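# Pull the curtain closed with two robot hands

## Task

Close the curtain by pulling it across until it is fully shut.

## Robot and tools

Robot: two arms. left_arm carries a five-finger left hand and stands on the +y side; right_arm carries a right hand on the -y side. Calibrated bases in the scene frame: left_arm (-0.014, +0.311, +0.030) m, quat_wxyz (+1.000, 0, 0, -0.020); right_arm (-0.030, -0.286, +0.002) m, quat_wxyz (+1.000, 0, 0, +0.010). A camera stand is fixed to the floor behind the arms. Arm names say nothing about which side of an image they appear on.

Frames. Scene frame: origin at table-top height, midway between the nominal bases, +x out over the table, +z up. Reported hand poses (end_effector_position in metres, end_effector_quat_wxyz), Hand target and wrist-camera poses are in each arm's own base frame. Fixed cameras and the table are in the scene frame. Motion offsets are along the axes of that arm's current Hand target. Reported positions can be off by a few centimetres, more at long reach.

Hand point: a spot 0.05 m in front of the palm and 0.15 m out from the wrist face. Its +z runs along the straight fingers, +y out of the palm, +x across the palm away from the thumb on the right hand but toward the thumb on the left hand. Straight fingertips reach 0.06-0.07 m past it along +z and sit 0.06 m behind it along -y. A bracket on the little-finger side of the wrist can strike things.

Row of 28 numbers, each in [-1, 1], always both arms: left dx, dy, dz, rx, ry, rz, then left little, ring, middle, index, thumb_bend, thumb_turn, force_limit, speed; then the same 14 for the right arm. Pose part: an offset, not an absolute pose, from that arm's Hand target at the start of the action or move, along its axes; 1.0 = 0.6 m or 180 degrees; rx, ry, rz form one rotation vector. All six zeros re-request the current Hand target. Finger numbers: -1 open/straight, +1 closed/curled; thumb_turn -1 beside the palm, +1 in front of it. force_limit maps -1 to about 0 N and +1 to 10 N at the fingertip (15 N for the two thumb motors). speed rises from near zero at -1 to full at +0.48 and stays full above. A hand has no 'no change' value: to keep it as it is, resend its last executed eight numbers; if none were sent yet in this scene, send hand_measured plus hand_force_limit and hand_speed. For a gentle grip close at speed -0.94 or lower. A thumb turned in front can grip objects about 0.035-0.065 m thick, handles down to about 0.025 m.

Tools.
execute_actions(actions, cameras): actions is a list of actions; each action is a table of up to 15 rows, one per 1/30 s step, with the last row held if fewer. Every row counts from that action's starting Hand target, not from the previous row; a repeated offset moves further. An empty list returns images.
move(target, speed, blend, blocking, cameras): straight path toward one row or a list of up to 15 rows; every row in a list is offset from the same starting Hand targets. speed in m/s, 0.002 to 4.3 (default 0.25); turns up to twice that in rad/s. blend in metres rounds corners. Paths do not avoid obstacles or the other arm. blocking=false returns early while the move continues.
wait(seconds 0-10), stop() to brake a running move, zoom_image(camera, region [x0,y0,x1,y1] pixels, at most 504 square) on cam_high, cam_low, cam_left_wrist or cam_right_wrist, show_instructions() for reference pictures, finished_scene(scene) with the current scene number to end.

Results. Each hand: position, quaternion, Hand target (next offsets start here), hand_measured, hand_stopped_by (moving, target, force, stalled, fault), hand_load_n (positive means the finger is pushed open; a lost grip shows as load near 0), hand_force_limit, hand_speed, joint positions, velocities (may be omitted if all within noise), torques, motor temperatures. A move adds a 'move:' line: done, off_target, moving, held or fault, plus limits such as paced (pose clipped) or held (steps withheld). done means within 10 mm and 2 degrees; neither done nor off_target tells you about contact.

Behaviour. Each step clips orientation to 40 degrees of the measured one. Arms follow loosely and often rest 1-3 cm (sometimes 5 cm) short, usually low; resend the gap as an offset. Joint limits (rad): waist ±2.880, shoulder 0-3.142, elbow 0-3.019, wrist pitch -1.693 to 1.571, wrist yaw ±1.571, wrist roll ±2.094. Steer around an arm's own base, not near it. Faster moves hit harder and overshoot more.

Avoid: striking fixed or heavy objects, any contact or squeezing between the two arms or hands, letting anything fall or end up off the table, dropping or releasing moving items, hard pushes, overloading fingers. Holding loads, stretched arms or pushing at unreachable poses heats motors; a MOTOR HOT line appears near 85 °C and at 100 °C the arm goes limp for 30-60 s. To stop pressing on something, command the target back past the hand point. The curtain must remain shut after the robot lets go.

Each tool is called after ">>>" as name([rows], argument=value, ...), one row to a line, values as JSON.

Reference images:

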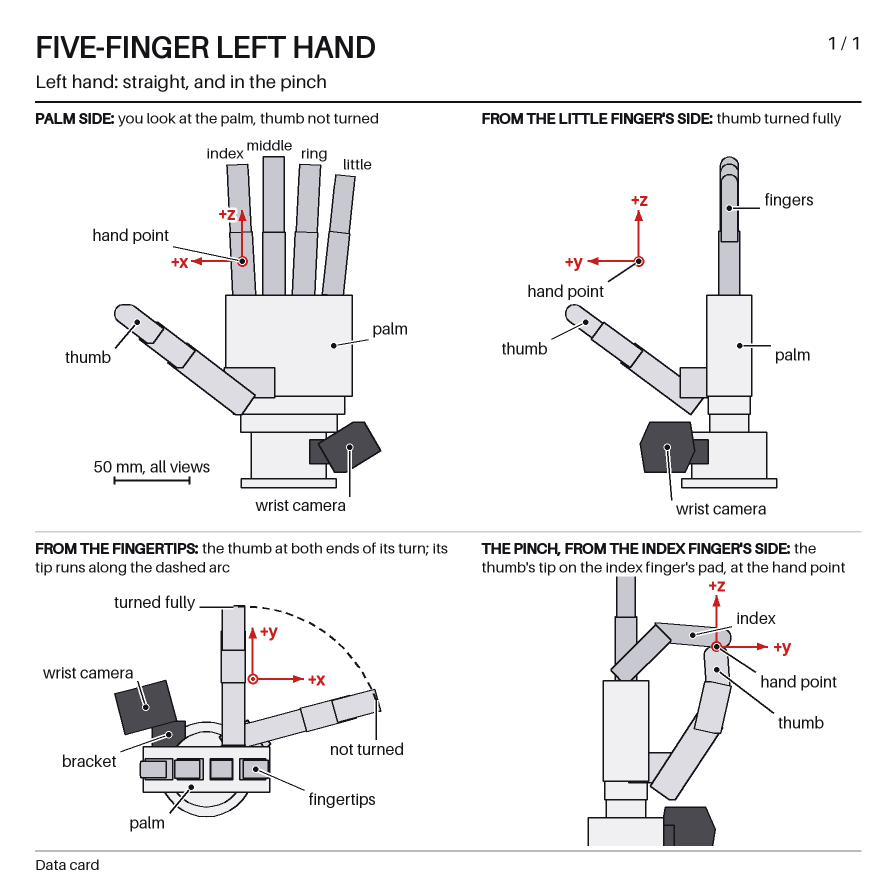

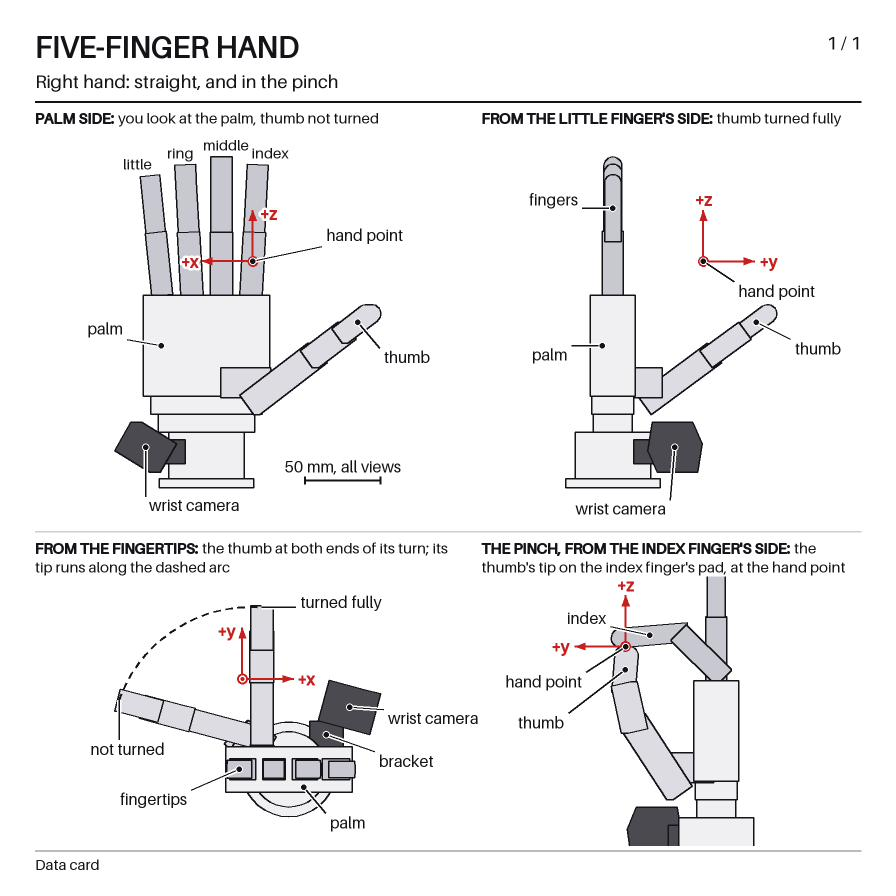

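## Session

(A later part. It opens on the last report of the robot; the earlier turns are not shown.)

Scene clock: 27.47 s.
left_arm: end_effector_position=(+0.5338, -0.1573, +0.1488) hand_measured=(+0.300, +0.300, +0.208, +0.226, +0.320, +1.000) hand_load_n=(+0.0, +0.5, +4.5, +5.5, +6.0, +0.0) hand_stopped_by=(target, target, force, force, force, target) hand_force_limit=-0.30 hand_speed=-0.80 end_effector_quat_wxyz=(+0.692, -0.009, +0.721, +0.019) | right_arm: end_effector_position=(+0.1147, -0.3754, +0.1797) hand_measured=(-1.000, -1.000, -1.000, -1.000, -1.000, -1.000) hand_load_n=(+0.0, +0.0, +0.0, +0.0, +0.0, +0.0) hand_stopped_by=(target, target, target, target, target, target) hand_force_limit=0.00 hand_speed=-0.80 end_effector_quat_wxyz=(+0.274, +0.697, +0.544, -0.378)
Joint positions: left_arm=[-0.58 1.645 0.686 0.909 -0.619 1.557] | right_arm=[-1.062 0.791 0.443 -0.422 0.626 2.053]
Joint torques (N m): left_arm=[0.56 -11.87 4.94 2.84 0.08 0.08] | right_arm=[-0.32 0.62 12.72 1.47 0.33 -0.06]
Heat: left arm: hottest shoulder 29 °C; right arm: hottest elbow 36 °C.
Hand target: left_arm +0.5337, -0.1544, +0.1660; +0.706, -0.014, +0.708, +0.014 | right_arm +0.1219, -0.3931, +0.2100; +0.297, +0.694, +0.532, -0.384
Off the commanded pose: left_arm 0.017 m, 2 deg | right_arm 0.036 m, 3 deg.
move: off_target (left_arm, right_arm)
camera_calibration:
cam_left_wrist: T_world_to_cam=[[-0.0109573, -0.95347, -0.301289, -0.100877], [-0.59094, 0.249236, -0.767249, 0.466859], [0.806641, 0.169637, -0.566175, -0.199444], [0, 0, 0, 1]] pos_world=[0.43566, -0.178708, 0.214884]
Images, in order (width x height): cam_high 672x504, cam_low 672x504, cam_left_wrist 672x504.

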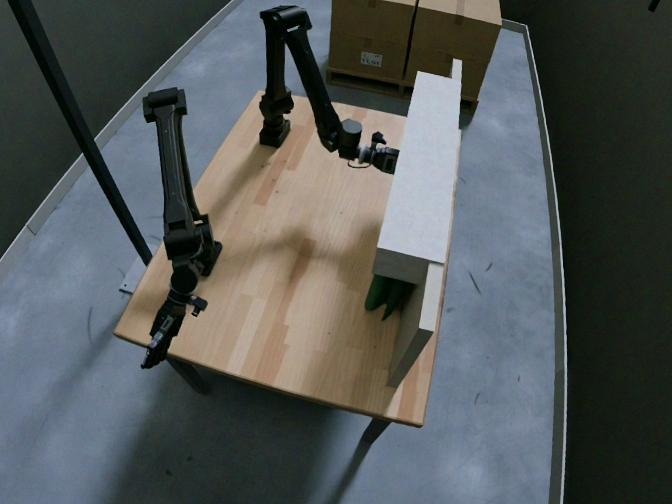

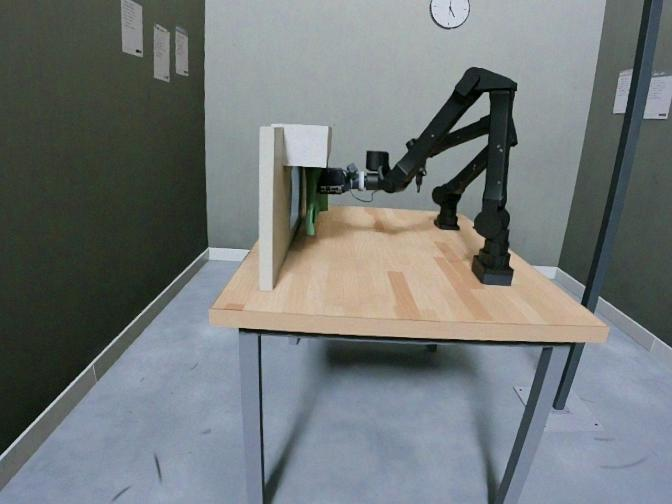

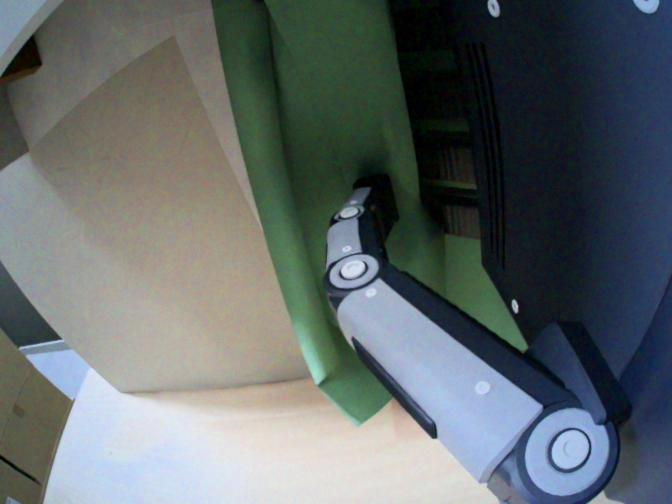

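>>> move(target=[0.0,0.05,0,0,0,0,0.3,0.3,0.4,0.4,0.5,1,-0.3,-0.8,0,0,0,0,0,0,-1,-1,-1,-1,-1,-1,0,-0.8], speed=0.06, cameras=["cam_high","cam_low","cam_left_wrist"])

>>> zoom_image(camera="cam_high", region=[340, 220, 460, 400])

>>> zoom_image(camera="cam_left_wrist", region=[180, 0, 500, 440])

Scene clock: 29.47 s.
left_arm: end_effector_position=(+0.5327, -0.1285, +0.1490) hand_measured=(+0.300, +0.300, +0.208, +0.226, +0.320, +1.000) hand_load_n=(+0.0, +0.5, +4.5, +5.5, +5.5, -0.5) hand_stopped_by=(target, target, force, force, force, target) hand_force_limit=-0.30 hand_speed=-0.80 end_effector_quat_wxyz=(+0.692, -0.009, +0.722, +0.017) | right_arm: end_effector_position=(+0.1147, -0.3754, +0.1797) hand_measured=(-1.000, -1.000, -1.000, -1.000, -1.000, -1.000) hand_load_n=(+0.0, +0.0, +0.0, +0.0, +0.0, +0.0) hand_stopped_by=(target, target, target, target, target, target) hand_force_limit=0.00 hand_speed=-0.80 end_effector_quat_wxyz=(+0.274, +0.697, +0.544, -0.378)
Joint positions: left_arm=[-0.519 1.61 0.64 0.922 -0.556 1.557] | right_arm=[-1.062 0.791 0.443 -0.422 0.626 2.053]
Joint torques (N m): left_arm=[0.97 -11.11 4.9 2.91 0.06 0.09] | right_arm=[-0.32 0.67 12.74 1.48 0.33 -0.06]
Heat: left arm: hottest shoulder 29 °C; right arm: hottest elbow 37 °C.
Hand target: left_arm +0.5326, -0.1246, +0.1660; +0.706, -0.014, +0.708, +0.014 | right_arm +0.1219, -0.3931, +0.2100; +0.297, +0.694, +0.532, -0.384
Off the commanded pose: left_arm 0.017 m, 2 deg | right_arm 0.036 m, 3 deg.
move: off_target (left_arm, right_arm)
camera_calibration:
cam_left_wrist: T_world_to_cam=[[-0.0133391, -0.954362, -0.298355, -0.072542], [-0.591089, 0.248191, -0.767473, 0.45917], [0.806496, 0.166117, -0.567423, -0.203498], [0, 0, 0, 1]] pos_world=[0.434563, -0.149389, 0.215288]
Images, in order (width x height): cam_high 672x504, cam_low 672x504, cam_left_wrist 672x504.

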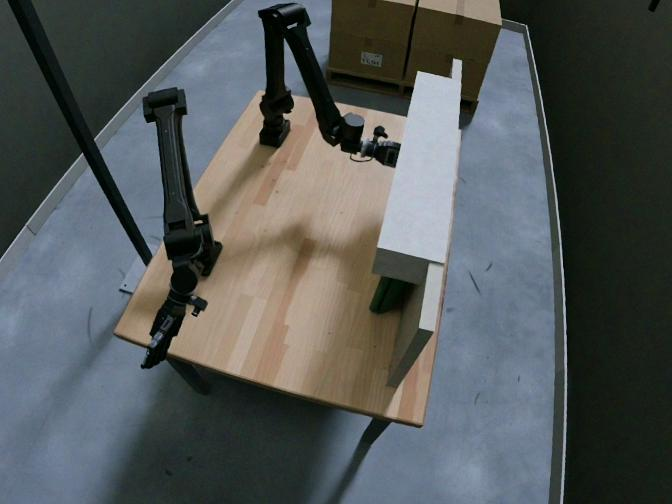

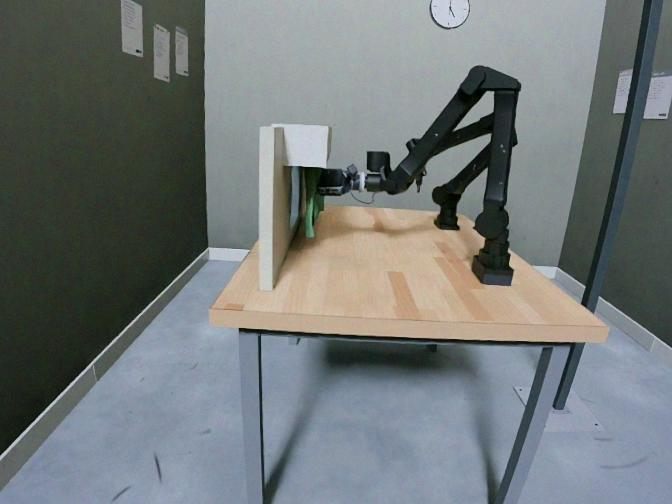

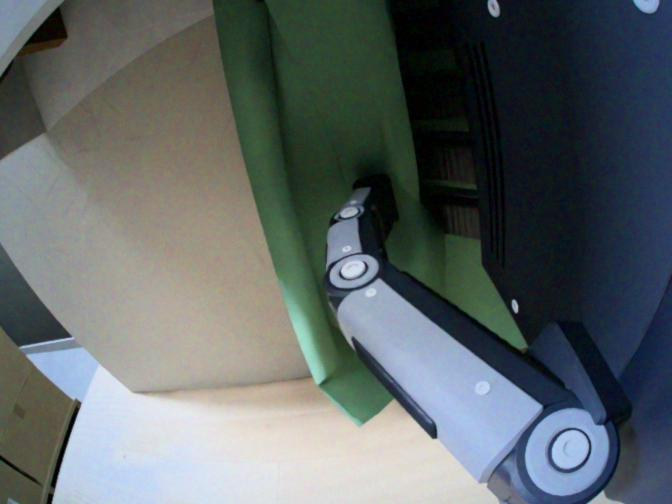

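Scaled by 2.800.

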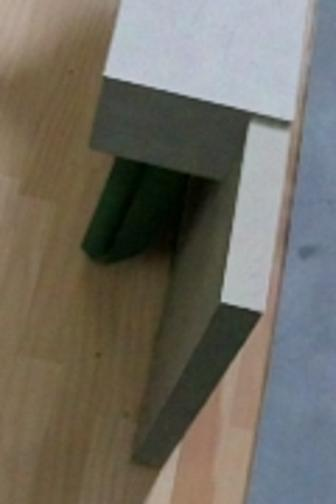

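Scaled by 1.145 from the camera's 672x504 image, which has a finer 960x720 frame.

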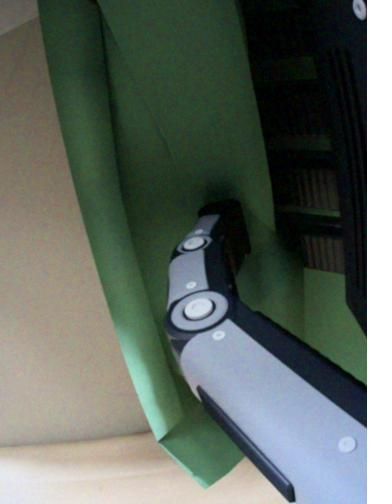

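>>> move(target=[0,0.02,0,0,0,0,0.3,0.3,0.4,0.4,-1,1,-0.3,-0.3,0,0,0,0,0,0,-1,-1,-1,-1,-1,-1,0,-0.8], speed=0.06, cameras=["cam_left_wrist"])

>>> move(target=[0,0.05,-0.045,0,0,0,-0.45,-0.45,-0.45,-0.45,-1,1,-0.3,-0.4,0,0,0,0,0,0,-1,-1,-1,-1,-1,-1,0,-0.8], speed=0.06, cameras=["cam_left_wrist"])

Scene clock: 31.40 s.
left_arm: end_effector_position=(+0.5322, -0.1163, +0.1492) hand_measured=(+0.300, +0.300, +0.208, +0.226, -1.000, +1.000) hand_load_n=(+0.0, +0.0, +0.0, +0.0, +0.0, +0.5) hand_stopped_by=(target, target, force, force, target, target) hand_force_limit=-0.30 hand_speed=-0.30 end_effector_quat_wxyz=(+0.692, -0.010, +0.722, +0.016) | right_arm: end_effector_position=(+0.1147, -0.3754, +0.1797) hand_measured=(-1.000, -1.000, -1.000, -1.000, -1.000, -1.000) hand_load_n=(+0.0, +0.0, +0.0, +0.0, +0.0, +0.0) hand_stopped_by=(target, target, target, target, target, target) hand_force_limit=0.00 hand_speed=-0.80 end_effector_quat_wxyz=(+0.274, +0.697, +0.544, -0.378)
Joint positions: left_arm=[-0.492 1.597 0.622 0.926 -0.529 1.557] | right_arm=[-1.062 0.791 0.443 -0.422 0.626 2.053]
Joint torques (N m): left_arm=[0.73 -10.87 4.86 2.96 0.06 0.09] | right_arm=[-0.38 0.62 12.74 1.5 0.33 -0.06]
Heat: left arm: hottest elbow 29 °C; right arm: hottest elbow 37 °C.
Hand target: left_arm +0.5321, -0.1125, +0.1660; +0.706, -0.014, +0.708, +0.014 | right_arm +0.1219, -0.3931, +0.2100; +0.297, +0.694, +0.532, -0.384
Off the commanded pose: left_arm 0.017 m, 2 deg | right_arm 0.036 m, 3 deg.
move: off_target (left_arm, right_arm)
camera_calibration:
cam_left_wrist: T_world_to_cam=[[-0.013403, -0.95475, -0.297108, -0.061135], [-0.591353, 0.24717, -0.767599, 0.456002], [0.806301, 0.165408, -0.567907, -0.204917], [0, 0, 0, 1]] pos_world=[0.434064, -0.137184, 0.215489]
Images, in order (width x height): cam_left_wrist 672x504.

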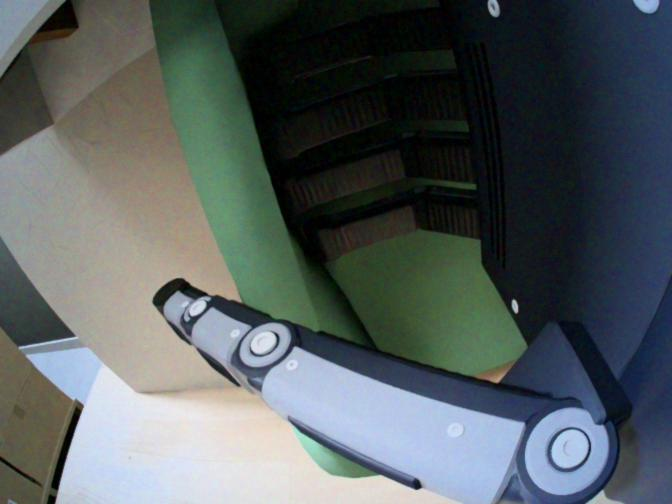

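Scene clock: 32.53 s.
left_arm: end_effector_position=(+0.5043, -0.0873, +0.1511) hand_measured=(-0.450, -0.450, -0.450, -0.450, -1.000, +1.000) hand_load_n=(+0.0, +0.0, +0.0, +0.0, +0.0, +0.5) hand_stopped_by=(target, target, target, target, target, target) hand_force_limit=-0.30 hand_speed=-0.40 end_effector_quat_wxyz=(+0.692, -0.011, +0.721, +0.016) | right_arm: end_effector_position=(+0.1147, -0.3754, +0.1797) hand_measured=(-1.000, -1.000, -1.000, -1.000, -1.000, -1.000) hand_load_n=(-0.5, +0.0, +0.0, +0.0, +0.0, +0.0) hand_stopped_by=(target, target, target, target, target, target) hand_force_limit=0.00 hand_speed=-0.80 end_effector_quat_wxyz=(+0.274, +0.697, +0.544, -0.378)
Joint positions: left_arm=[-0.457 1.511 0.519 0.946 -0.494 1.557] | right_arm=[-1.062 0.791 0.443 -0.422 0.626 2.053]
Joint torques (N m): left_arm=[0.73 -9.41 4.83 2.97 0.08 0.08] | right_arm=[-0.32 0.67 12.72 1.48 0.33 -0.06]
Motor temperatures (°C): left_arm=[25 28 29 23 25 26] | right_arm=[25 28 38 24 24 27]
Heat: left arm: hottest elbow 29 °C; right arm: hottest elbow 38 °C.
Hand target: left_arm +0.5039, -0.0837, +0.1662; +0.706, -0.014, +0.708, +0.014 | right_arm +0.1219, -0.3931, +0.2100; +0.297, +0.694, +0.532, -0.384
Off the commanded pose: left_arm 0.015 m, 2 deg | right_arm 0.036 m, 3 deg.
move: off_target (left_arm, right_arm)
camera_calibration:
cam_left_wrist: T_world_to_cam=[[-0.0124917, -0.955537, -0.294608, -0.0340892], [-0.590255, 0.244867, -0.76918, 0.433248], [0.80712, 0.164285, -0.567069, -0.186784], [0, 0, 0, 1]] pos_world=[0.406058, -0.107976, 0.217283]
Images, in order (width x height): cam_left_wrist 672x504.

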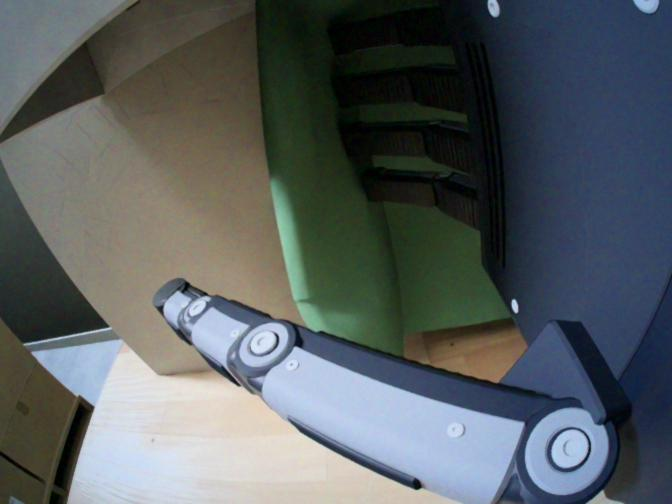

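>>> move([
  [0,0.025,-0.06,0,0,0,-1,-1,-1,-1,-1,1,-0.3,-0.4,0,0,0,0,0,0,-1,-1,-1,-1,-1,-1,0,-0.8],
  [0,0.025,-0.2,0,0,0,-1,-1,-1,-1,-1,1,-0.3,-0.4,0,0,0,0,0,0,-1,-1,-1,-1,-1,-1,0,-0.8],
], speed=[0.06,0.15], cameras=["cam_high","cam_low","cam_left_wrist"])

>>> zoom_image(camera="cam_left_wrist", region=[200, 0, 460, 340])

>>> zoom_image(camera="cam_low", region=[240, 110, 400, 300])

Scene clock: 35.23 s.
left_arm: end_effector_position=(+0.3864, -0.0737, +0.1643) hand_measured=(-1.000, -1.000, -1.000, -1.000, -1.000, +1.000) hand_load_n=(+0.0, +0.0, +0.0, +0.0, +0.0, +0.0) hand_stopped_by=(target, target, target, target, target, target) hand_force_limit=-0.30 hand_speed=-0.40 end_effector_quat_wxyz=(+0.707, -0.019, +0.707, +0.010) | right_arm: end_effector_position=(+0.1147, -0.3754, +0.1797) hand_measured=(-1.000, -1.000, -1.000, -1.000, -1.000, -1.000) hand_load_n=(+0.0, +0.0, +0.0, +0.0, +0.0, +0.0) hand_stopped_by=(target, target, target, target, target, target) hand_force_limit=0.00 hand_speed=-0.80 end_effector_quat_wxyz=(+0.274, +0.697, +0.544, -0.378)
Joint positions: left_arm=[-0.626 1.193 0.24 0.952 -0.667 1.557] | right_arm=[-1.062 0.791 0.443 -0.422 0.626 2.053]
Joint torques (N m): left_arm=[-0.32 -5.19 4.97 1.37 -0.18 0.08] | right_arm=[-0.32 0.67 12.72 1.48 0.33 -0.06]
Heat: left arm: hottest elbow 29 °C; right arm: hottest elbow 38 °C.
Hand target: left_arm +0.3834, -0.0734, +0.1663; +0.706, -0.014, +0.708, +0.014 | right_arm +0.1219, -0.3931, +0.2100; +0.297, +0.694, +0.532, -0.384
Off the commanded pose: left_arm 0.004 m, 1 deg | right_arm 0.036 m, 3 deg.
move: off_target (right_arm)
camera_calibration:
cam_left_wrist: T_world_to_cam=[[0.00342387, -0.961174, -0.275921, -0.0283785], [-0.559541, 0.226843, -0.797155, 0.361924], [0.828795, 0.157118, -0.53704, -0.100271], [0, 0, 0, 1]] pos_world=[0.285712, -0.0936222, 0.22683]
Images, in order (width x height): cam_high 672x504, cam_low 672x504, cam_left_wrist 672x504.

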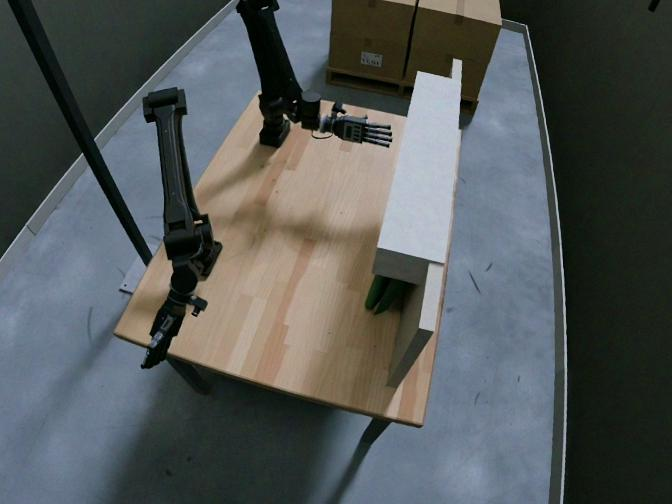

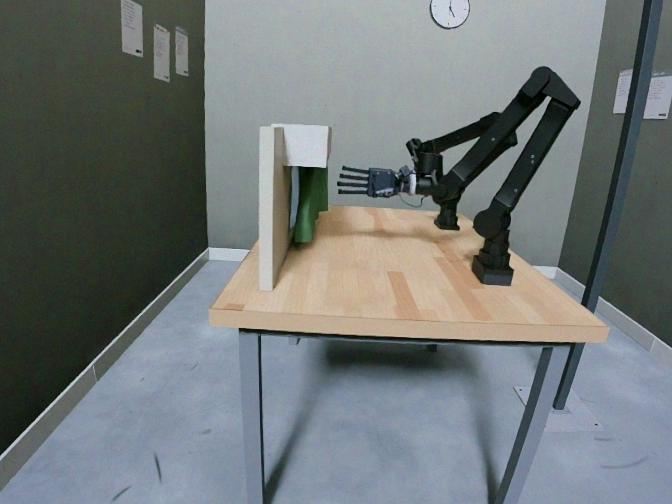

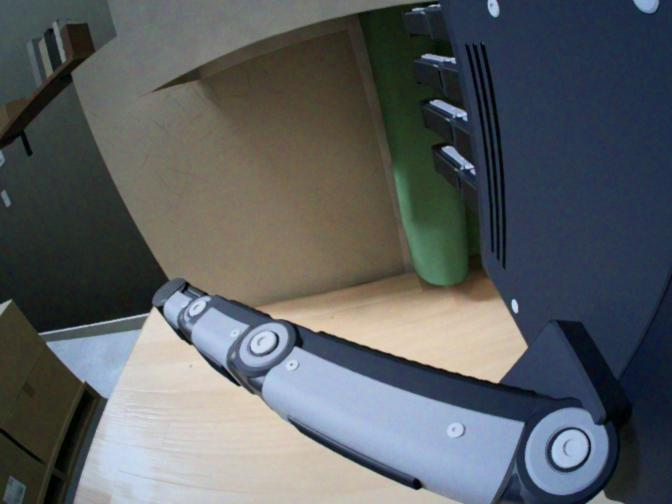

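Scaled by 1.482 from the camera's 672x504 image, which has a finer 960x720 frame.

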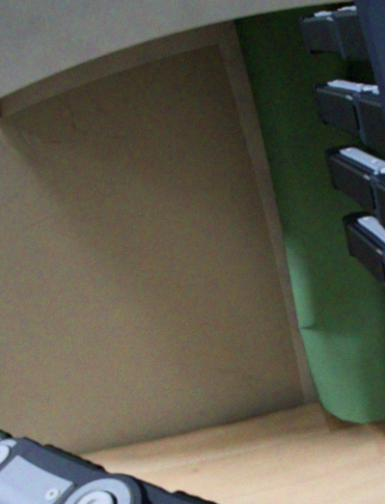

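Scaled by 2.653.

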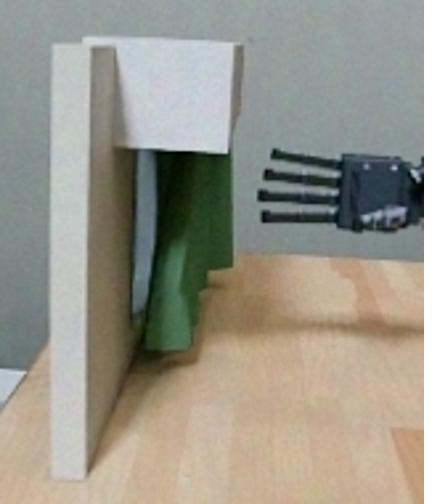

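>>> move(target=[0,-0.092,0,0,0,0,-1,-1,-1,-1,-1,1,-0.3,-0.4,0,0,0,0,0,0,-1,-1,-1,-1,-1,-1,0,-0.8], speed=0.15, cameras=["cam_left_wrist"])

>>> zoom_image(camera="cam_left_wrist", region=[280, 0, 520, 320])

Scene clock: 37.00 s.
left_arm: end_effector_position=(+0.3754, -0.1175, +0.1537) hand_measured=(-1.000, -1.000, -1.000, -1.000, -1.000, +1.000) hand_load_n=(+0.0, +0.0, +0.0, +0.0, +0.0, +0.0) hand_stopped_by=(target, target, target, target, target, target) hand_force_limit=-0.30 hand_speed=-0.40 end_effector_quat_wxyz=(+0.696, -0.008, +0.717, +0.020) | right_arm: end_effector_position=(+0.1147, -0.3754, +0.1797) hand_measured=(-1.000, -1.000, -1.000, -1.000, -1.000, -1.000) hand_load_n=(+0.0, +0.0, +0.0, +0.5, +0.0, +0.0) hand_stopped_by=(target, target, target, target, target, target) hand_force_limit=0.00 hand_speed=-0.80 end_effector_quat_wxyz=(+0.274, +0.697, +0.544, -0.378)
Joint positions: left_arm=[-0.787 1.285 0.289 0.952 -0.826 1.557] | right_arm=[-1.062 0.791 0.443 -0.422 0.626 2.053]
Joint torques (N m): left_arm=[-0.09 -3.84 7.76 2.41 -0.22 0.05] | right_arm=[-0.26 0.67 12.74 1.48 0.33 -0.06]
Heat: left arm: hottest elbow 29 °C; right arm: hottest elbow 38 °C.
Hand target: left_arm +0.3856, -0.1286, +0.1664; +0.706, -0.014, +0.708, +0.014 | right_arm +0.1219, -0.3931, +0.2100; +0.297, +0.694, +0.532, -0.384
Off the commanded pose: left_arm 0.020 m, 2 deg | right_arm 0.036 m, 3 deg.
move: off_target (left_arm, right_arm)
camera_calibration:
cam_left_wrist: T_world_to_cam=[[-0.00746319, -0.952361, -0.304882, -0.0638004], [-0.582664, 0.251927, -0.772681, 0.365089], [0.812679, 0.171877, -0.556786, -0.0792097], [0, 0, 0, 1]] pos_world=[0.27662, -0.139122, 0.218543]
Images, in order (width x height): cam_left_wrist 672x504.

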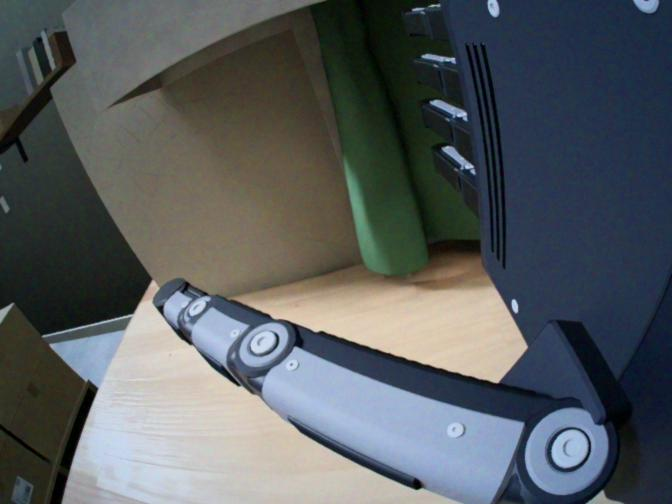

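Scaled by 1.575 from the camera's 672x504 image, which has a finer 960x720 frame.

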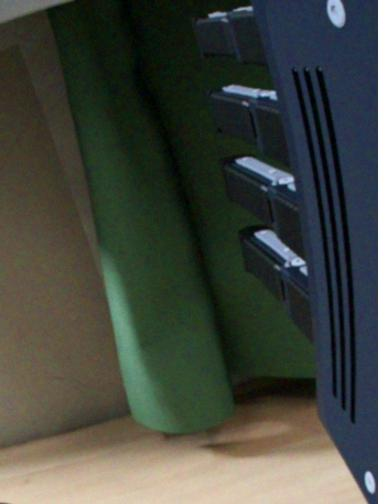

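>>> move([
  [0,-0.008,0.188,0,0,0,-1,-1,-1,-1,-1,1,-0.3,-0.4,0,0,0,0,0,0,-1,-1,-1,-1,-1,-1,0,-0.8],
  [0,0.095,0.188,0,0,0,-1,-1,-1,-1,-1,1,-0.3,-0.4,0,0,0,0,0,0,-1,-1,-1,-1,-1,-1,0,-0.8],
], speed=[0.1,0.07], cameras=["cam_left_wrist","cam_low"])

>>> zoom_image(camera="cam_left_wrist", region=[200, 0, 500, 350])

Scene clock: 40.57 s.
left_arm: end_effector_position=(+0.4968, -0.0706, +0.1523) hand_measured=(-1.000, -1.000, -1.000, -1.000, -1.000, +1.000) hand_load_n=(+0.0, +0.0, +0.0, +0.0, +0.0, +0.5) hand_stopped_by=(target, target, target, target, target, target) hand_force_limit=-0.30 hand_speed=-0.40 end_effector_quat_wxyz=(+0.693, -0.012, +0.720, +0.015) | right_arm: end_effector_position=(+0.1147, -0.3754, +0.1797) hand_measured=(-1.000, -1.000, -1.000, -1.000, -1.000, -1.000) hand_load_n=(+0.0, +0.5, +0.0, +0.0, +0.0, +0.0) hand_stopped_by=(target, target, target, target, target, target) hand_force_limit=0.00 hand_speed=-0.80 end_effector_quat_wxyz=(+0.274, +0.697, +0.544, -0.378)
Joint positions: left_arm=[-0.422 1.476 0.482 0.952 -0.459 1.557] | right_arm=[-1.062 0.791 0.443 -0.422 0.626 2.053]
Joint torques (N m): left_arm=[0.85 -9 4.81 2.97 0.07 0.07] | right_arm=[-0.32 0.67 12.72 1.48 0.33 -0.06]
Heat: left arm: hottest elbow 29 °C; right arm: hottest elbow 39 °C.
Hand target: left_arm +0.4961, -0.0671, +0.1662; +0.706, -0.014, +0.708, +0.014 | right_arm +0.1219, -0.3931, +0.2100; +0.297, +0.694, +0.532, -0.384
Off the commanded pose: left_arm 0.014 m, 2 deg | right_arm 0.036 m, 3 deg.
move: off_target (left_arm, right_arm)
camera_calibration:
cam_left_wrist: T_world_to_cam=[[-0.0118706, -0.956219, -0.29241, -0.018591], [-0.588615, 0.243078, -0.771003, 0.425063], [0.808326, 0.162965, -0.565731, -0.183679], [0, 0, 0, 1]] pos_world=[0.398451, -0.0911674, 0.218376]
Images, in order (width x height): cam_low 672x504, cam_left_wrist 672x504.

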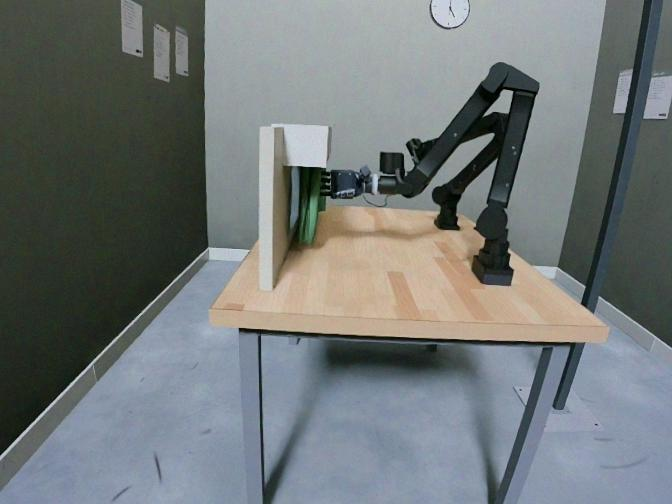

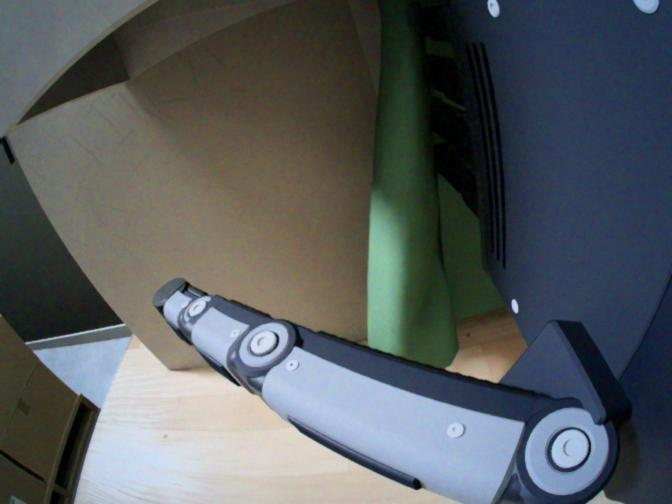

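Scaled by 1.440 from the camera's 672x504 image, which has a finer 960x720 frame.

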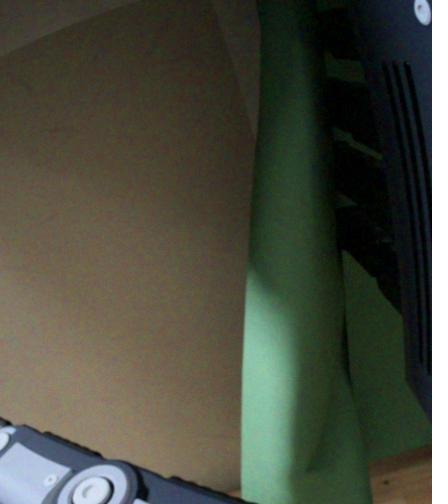

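>>> move(target=[0,0.085,0,0,0,0,-1,-1,-1,-1,-1,1,-0.3,-0.4,0,0,0,0,0,0,-1,-1,-1,-1,-1,-1,0,-0.8], speed=0.07, cameras=["cam_left_wrist"])

Scene clock: 42.03 s.
left_arm: end_effector_position=(+0.4950, -0.0199, +0.1514) hand_measured=(-1.000, -1.000, -1.000, -1.000, -1.000, +1.000) hand_load_n=(+0.0, +0.0, +0.0, +0.0, +0.0, +0.5) hand_stopped_by=(target, target, target, target, target, target) hand_force_limit=-0.30 hand_speed=-0.40 end_effector_quat_wxyz=(+0.692, -0.013, +0.722, +0.013) | right_arm: end_effector_position=(+0.1147, -0.3754, +0.1797) hand_measured=(-1.000, -1.000, -1.000, -1.000, -1.000, -1.000) hand_load_n=(+0.0, +0.0, +0.0, +0.0, +0.0, -0.5) hand_stopped_by=(target, target, target, target, target, target) hand_force_limit=0.00 hand_speed=-0.80 end_effector_quat_wxyz=(+0.274, +0.697, +0.544, -0.378)
Joint positions: left_arm=[-0.277 1.43 0.431 0.954 -0.312 1.558] | right_arm=[-1.062 0.791 0.443 -0.422 0.626 2.053]
Joint torques (N m): left_arm=[0.62 -8.47 4.83 3.08 0.04 0.06] | right_arm=[-0.32 0.62 12.72 1.47 0.33 -0.06]
Heat: left arm: hottest elbow 29 °C; right arm: hottest elbow 39 °C.
Hand target: left_arm +0.4941, -0.0162, +0.1661; +0.706, -0.014, +0.708, +0.014 | right_arm +0.1219, -0.3931, +0.2100; +0.297, +0.694, +0.532, -0.384
Off the commanded pose: left_arm 0.015 m, 2 deg | right_arm 0.036 m, 3 deg.
move: off_target (left_arm, right_arm)
camera_calibration:
cam_left_wrist: T_world_to_cam=[[-0.0144264, -0.957563, -0.287862, 0.0301999], [-0.591375, 0.240313, -0.769756, 0.412078], [0.806267, 0.15913, -0.569746, -0.189561], [0, 0, 0, 1]] pos_world=[0.396965, -0.0399447, 0.217891]
Images, in order (width x height): cam_left_wrist 672x504.

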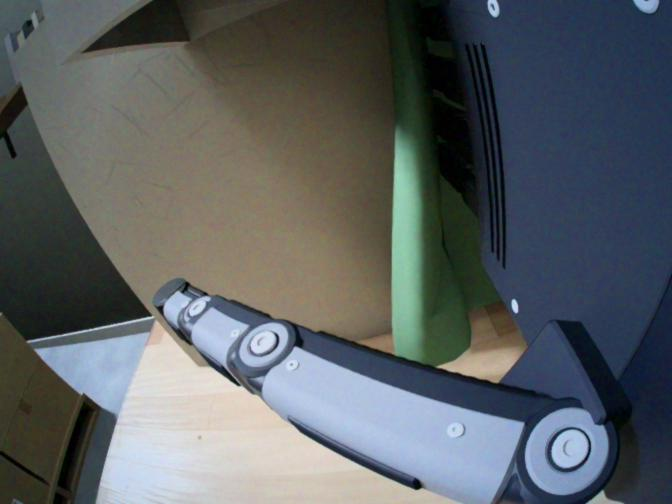

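>>> move([
  [0,-0.01,0,0,0,0,-1,-1,-1,-1,-1,1,-0.3,-0.4,0,0,0,0,0,0,-1,-1,-1,-1,-1,-1,0,-0.8],
  [0,-0.01,-0.18,0,0,0,-1,-1,-1,-1,-1,1,-0.3,-0.4,0,0,0,0,0,0,-1,-1,-1,-1,-1,-1,0,-0.8],
], speed=[0.1,0.12], cameras=["all"])

>>> zoom_image(camera="cam_low", region=[240, 110, 400, 300])

Scene clock: 44.73 s.
left_arm: end_effector_position=(+0.3893, -0.0263, +0.1652) hand_measured=(-1.000, -1.000, -1.000, -1.000, -1.000, +1.000) hand_load_n=(+0.0, +0.0, +0.0, +0.0, +0.0, +0.5) hand_stopped_by=(target, target, target, target, target, target) hand_force_limit=-0.30 hand_speed=-0.40 end_effector_quat_wxyz=(+0.707, -0.019, +0.707, +0.010) | right_arm: end_effector_position=(+0.1147, -0.3754, +0.1797) hand_measured=(-1.000, -1.000, -1.000, -1.000, -1.000, -1.000) hand_load_n=(+0.0, +0.0, +0.0, +0.0, +0.0, +0.0) hand_stopped_by=(target, target, target, target, target, target) hand_force_limit=0.00 hand_speed=-0.80 end_effector_quat_wxyz=(+0.274, +0.697, +0.544, -0.378)
Joint positions: left_arm=[-0.442 1.101 0.189 0.913 -0.484 1.558] | right_arm=[-1.062 0.791 0.443 -0.422 0.626 2.053]
Joint torques (N m): left_arm=[-0.15 -4.6 5.26 1.46 -0.2 0.07] | right_arm=[-0.38 0.67 12.72 1.48 0.33 -0.06]
Heat: left arm: hottest elbow 29 °C; right arm: hottest elbow 40 °C.
Hand target: left_arm +0.3864, -0.0265, +0.1664; +0.706, -0.014, +0.708, +0.014 | right_arm +0.1219, -0.3931, +0.2100; +0.297, +0.694, +0.532, -0.384
Off the commanded pose: left_arm 0.003 m, 1 deg | right_arm 0.036 m, 3 deg.
move: off_target (right_arm)
camera_calibration:
cam_left_wrist: T_world_to_cam=[[0.00376915, -0.96107, -0.276279, 0.0173765], [-0.558575, 0.227138, -0.797748, 0.35324], [0.829445, 0.15733, -0.535974, -0.110028], [0, 0, 0, 1]] pos_world=[0.288508, -0.0462236, 0.227625]
cam_right_wrist: T_world_to_cam=[[0.973143, -0.112549, -0.200814, -0.118357], [0.187773, -0.116556, 0.975272, -0.241087], [-0.133171, -0.986786, -0.0922918, -0.215256], [0, 0, 0, 1]] pos_world=[0.131782, -0.253833, 0.191492]

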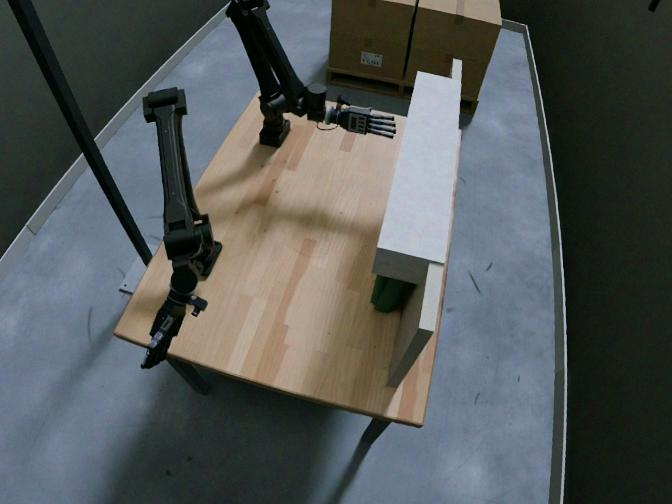

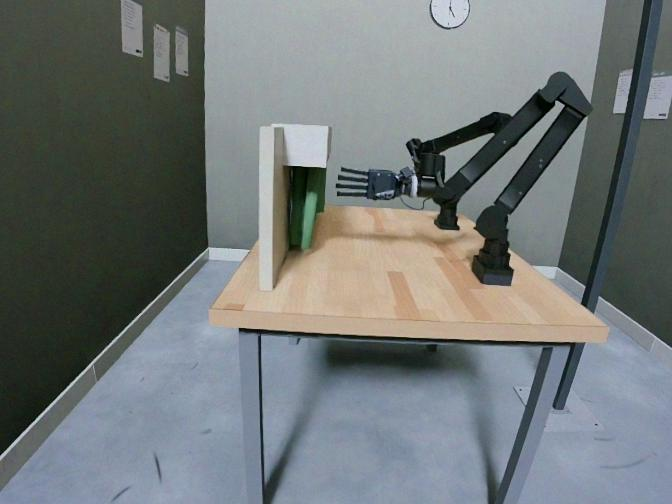

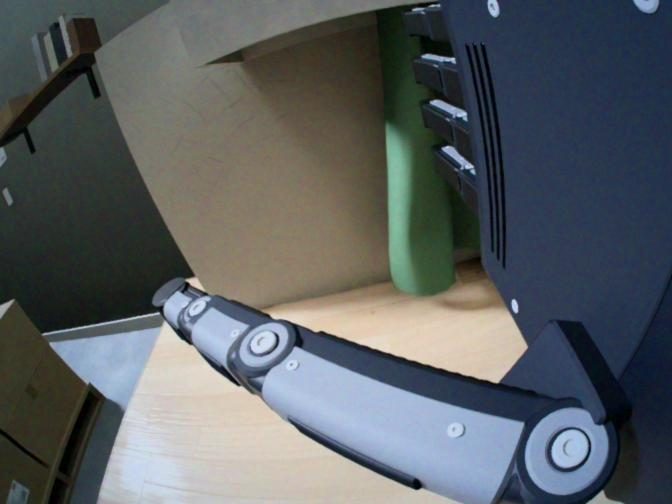

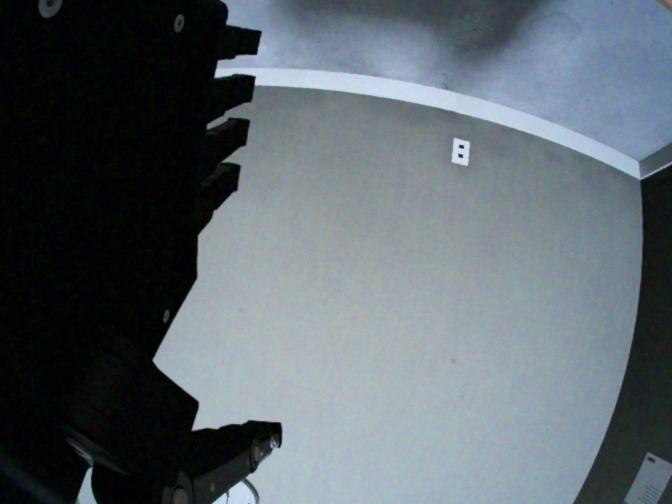

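Scaled by 2.653.

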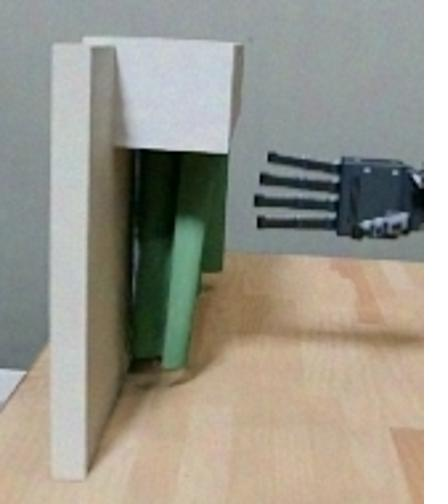

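>>> finished_scene(scene=2)

The scene is finished: the task was done.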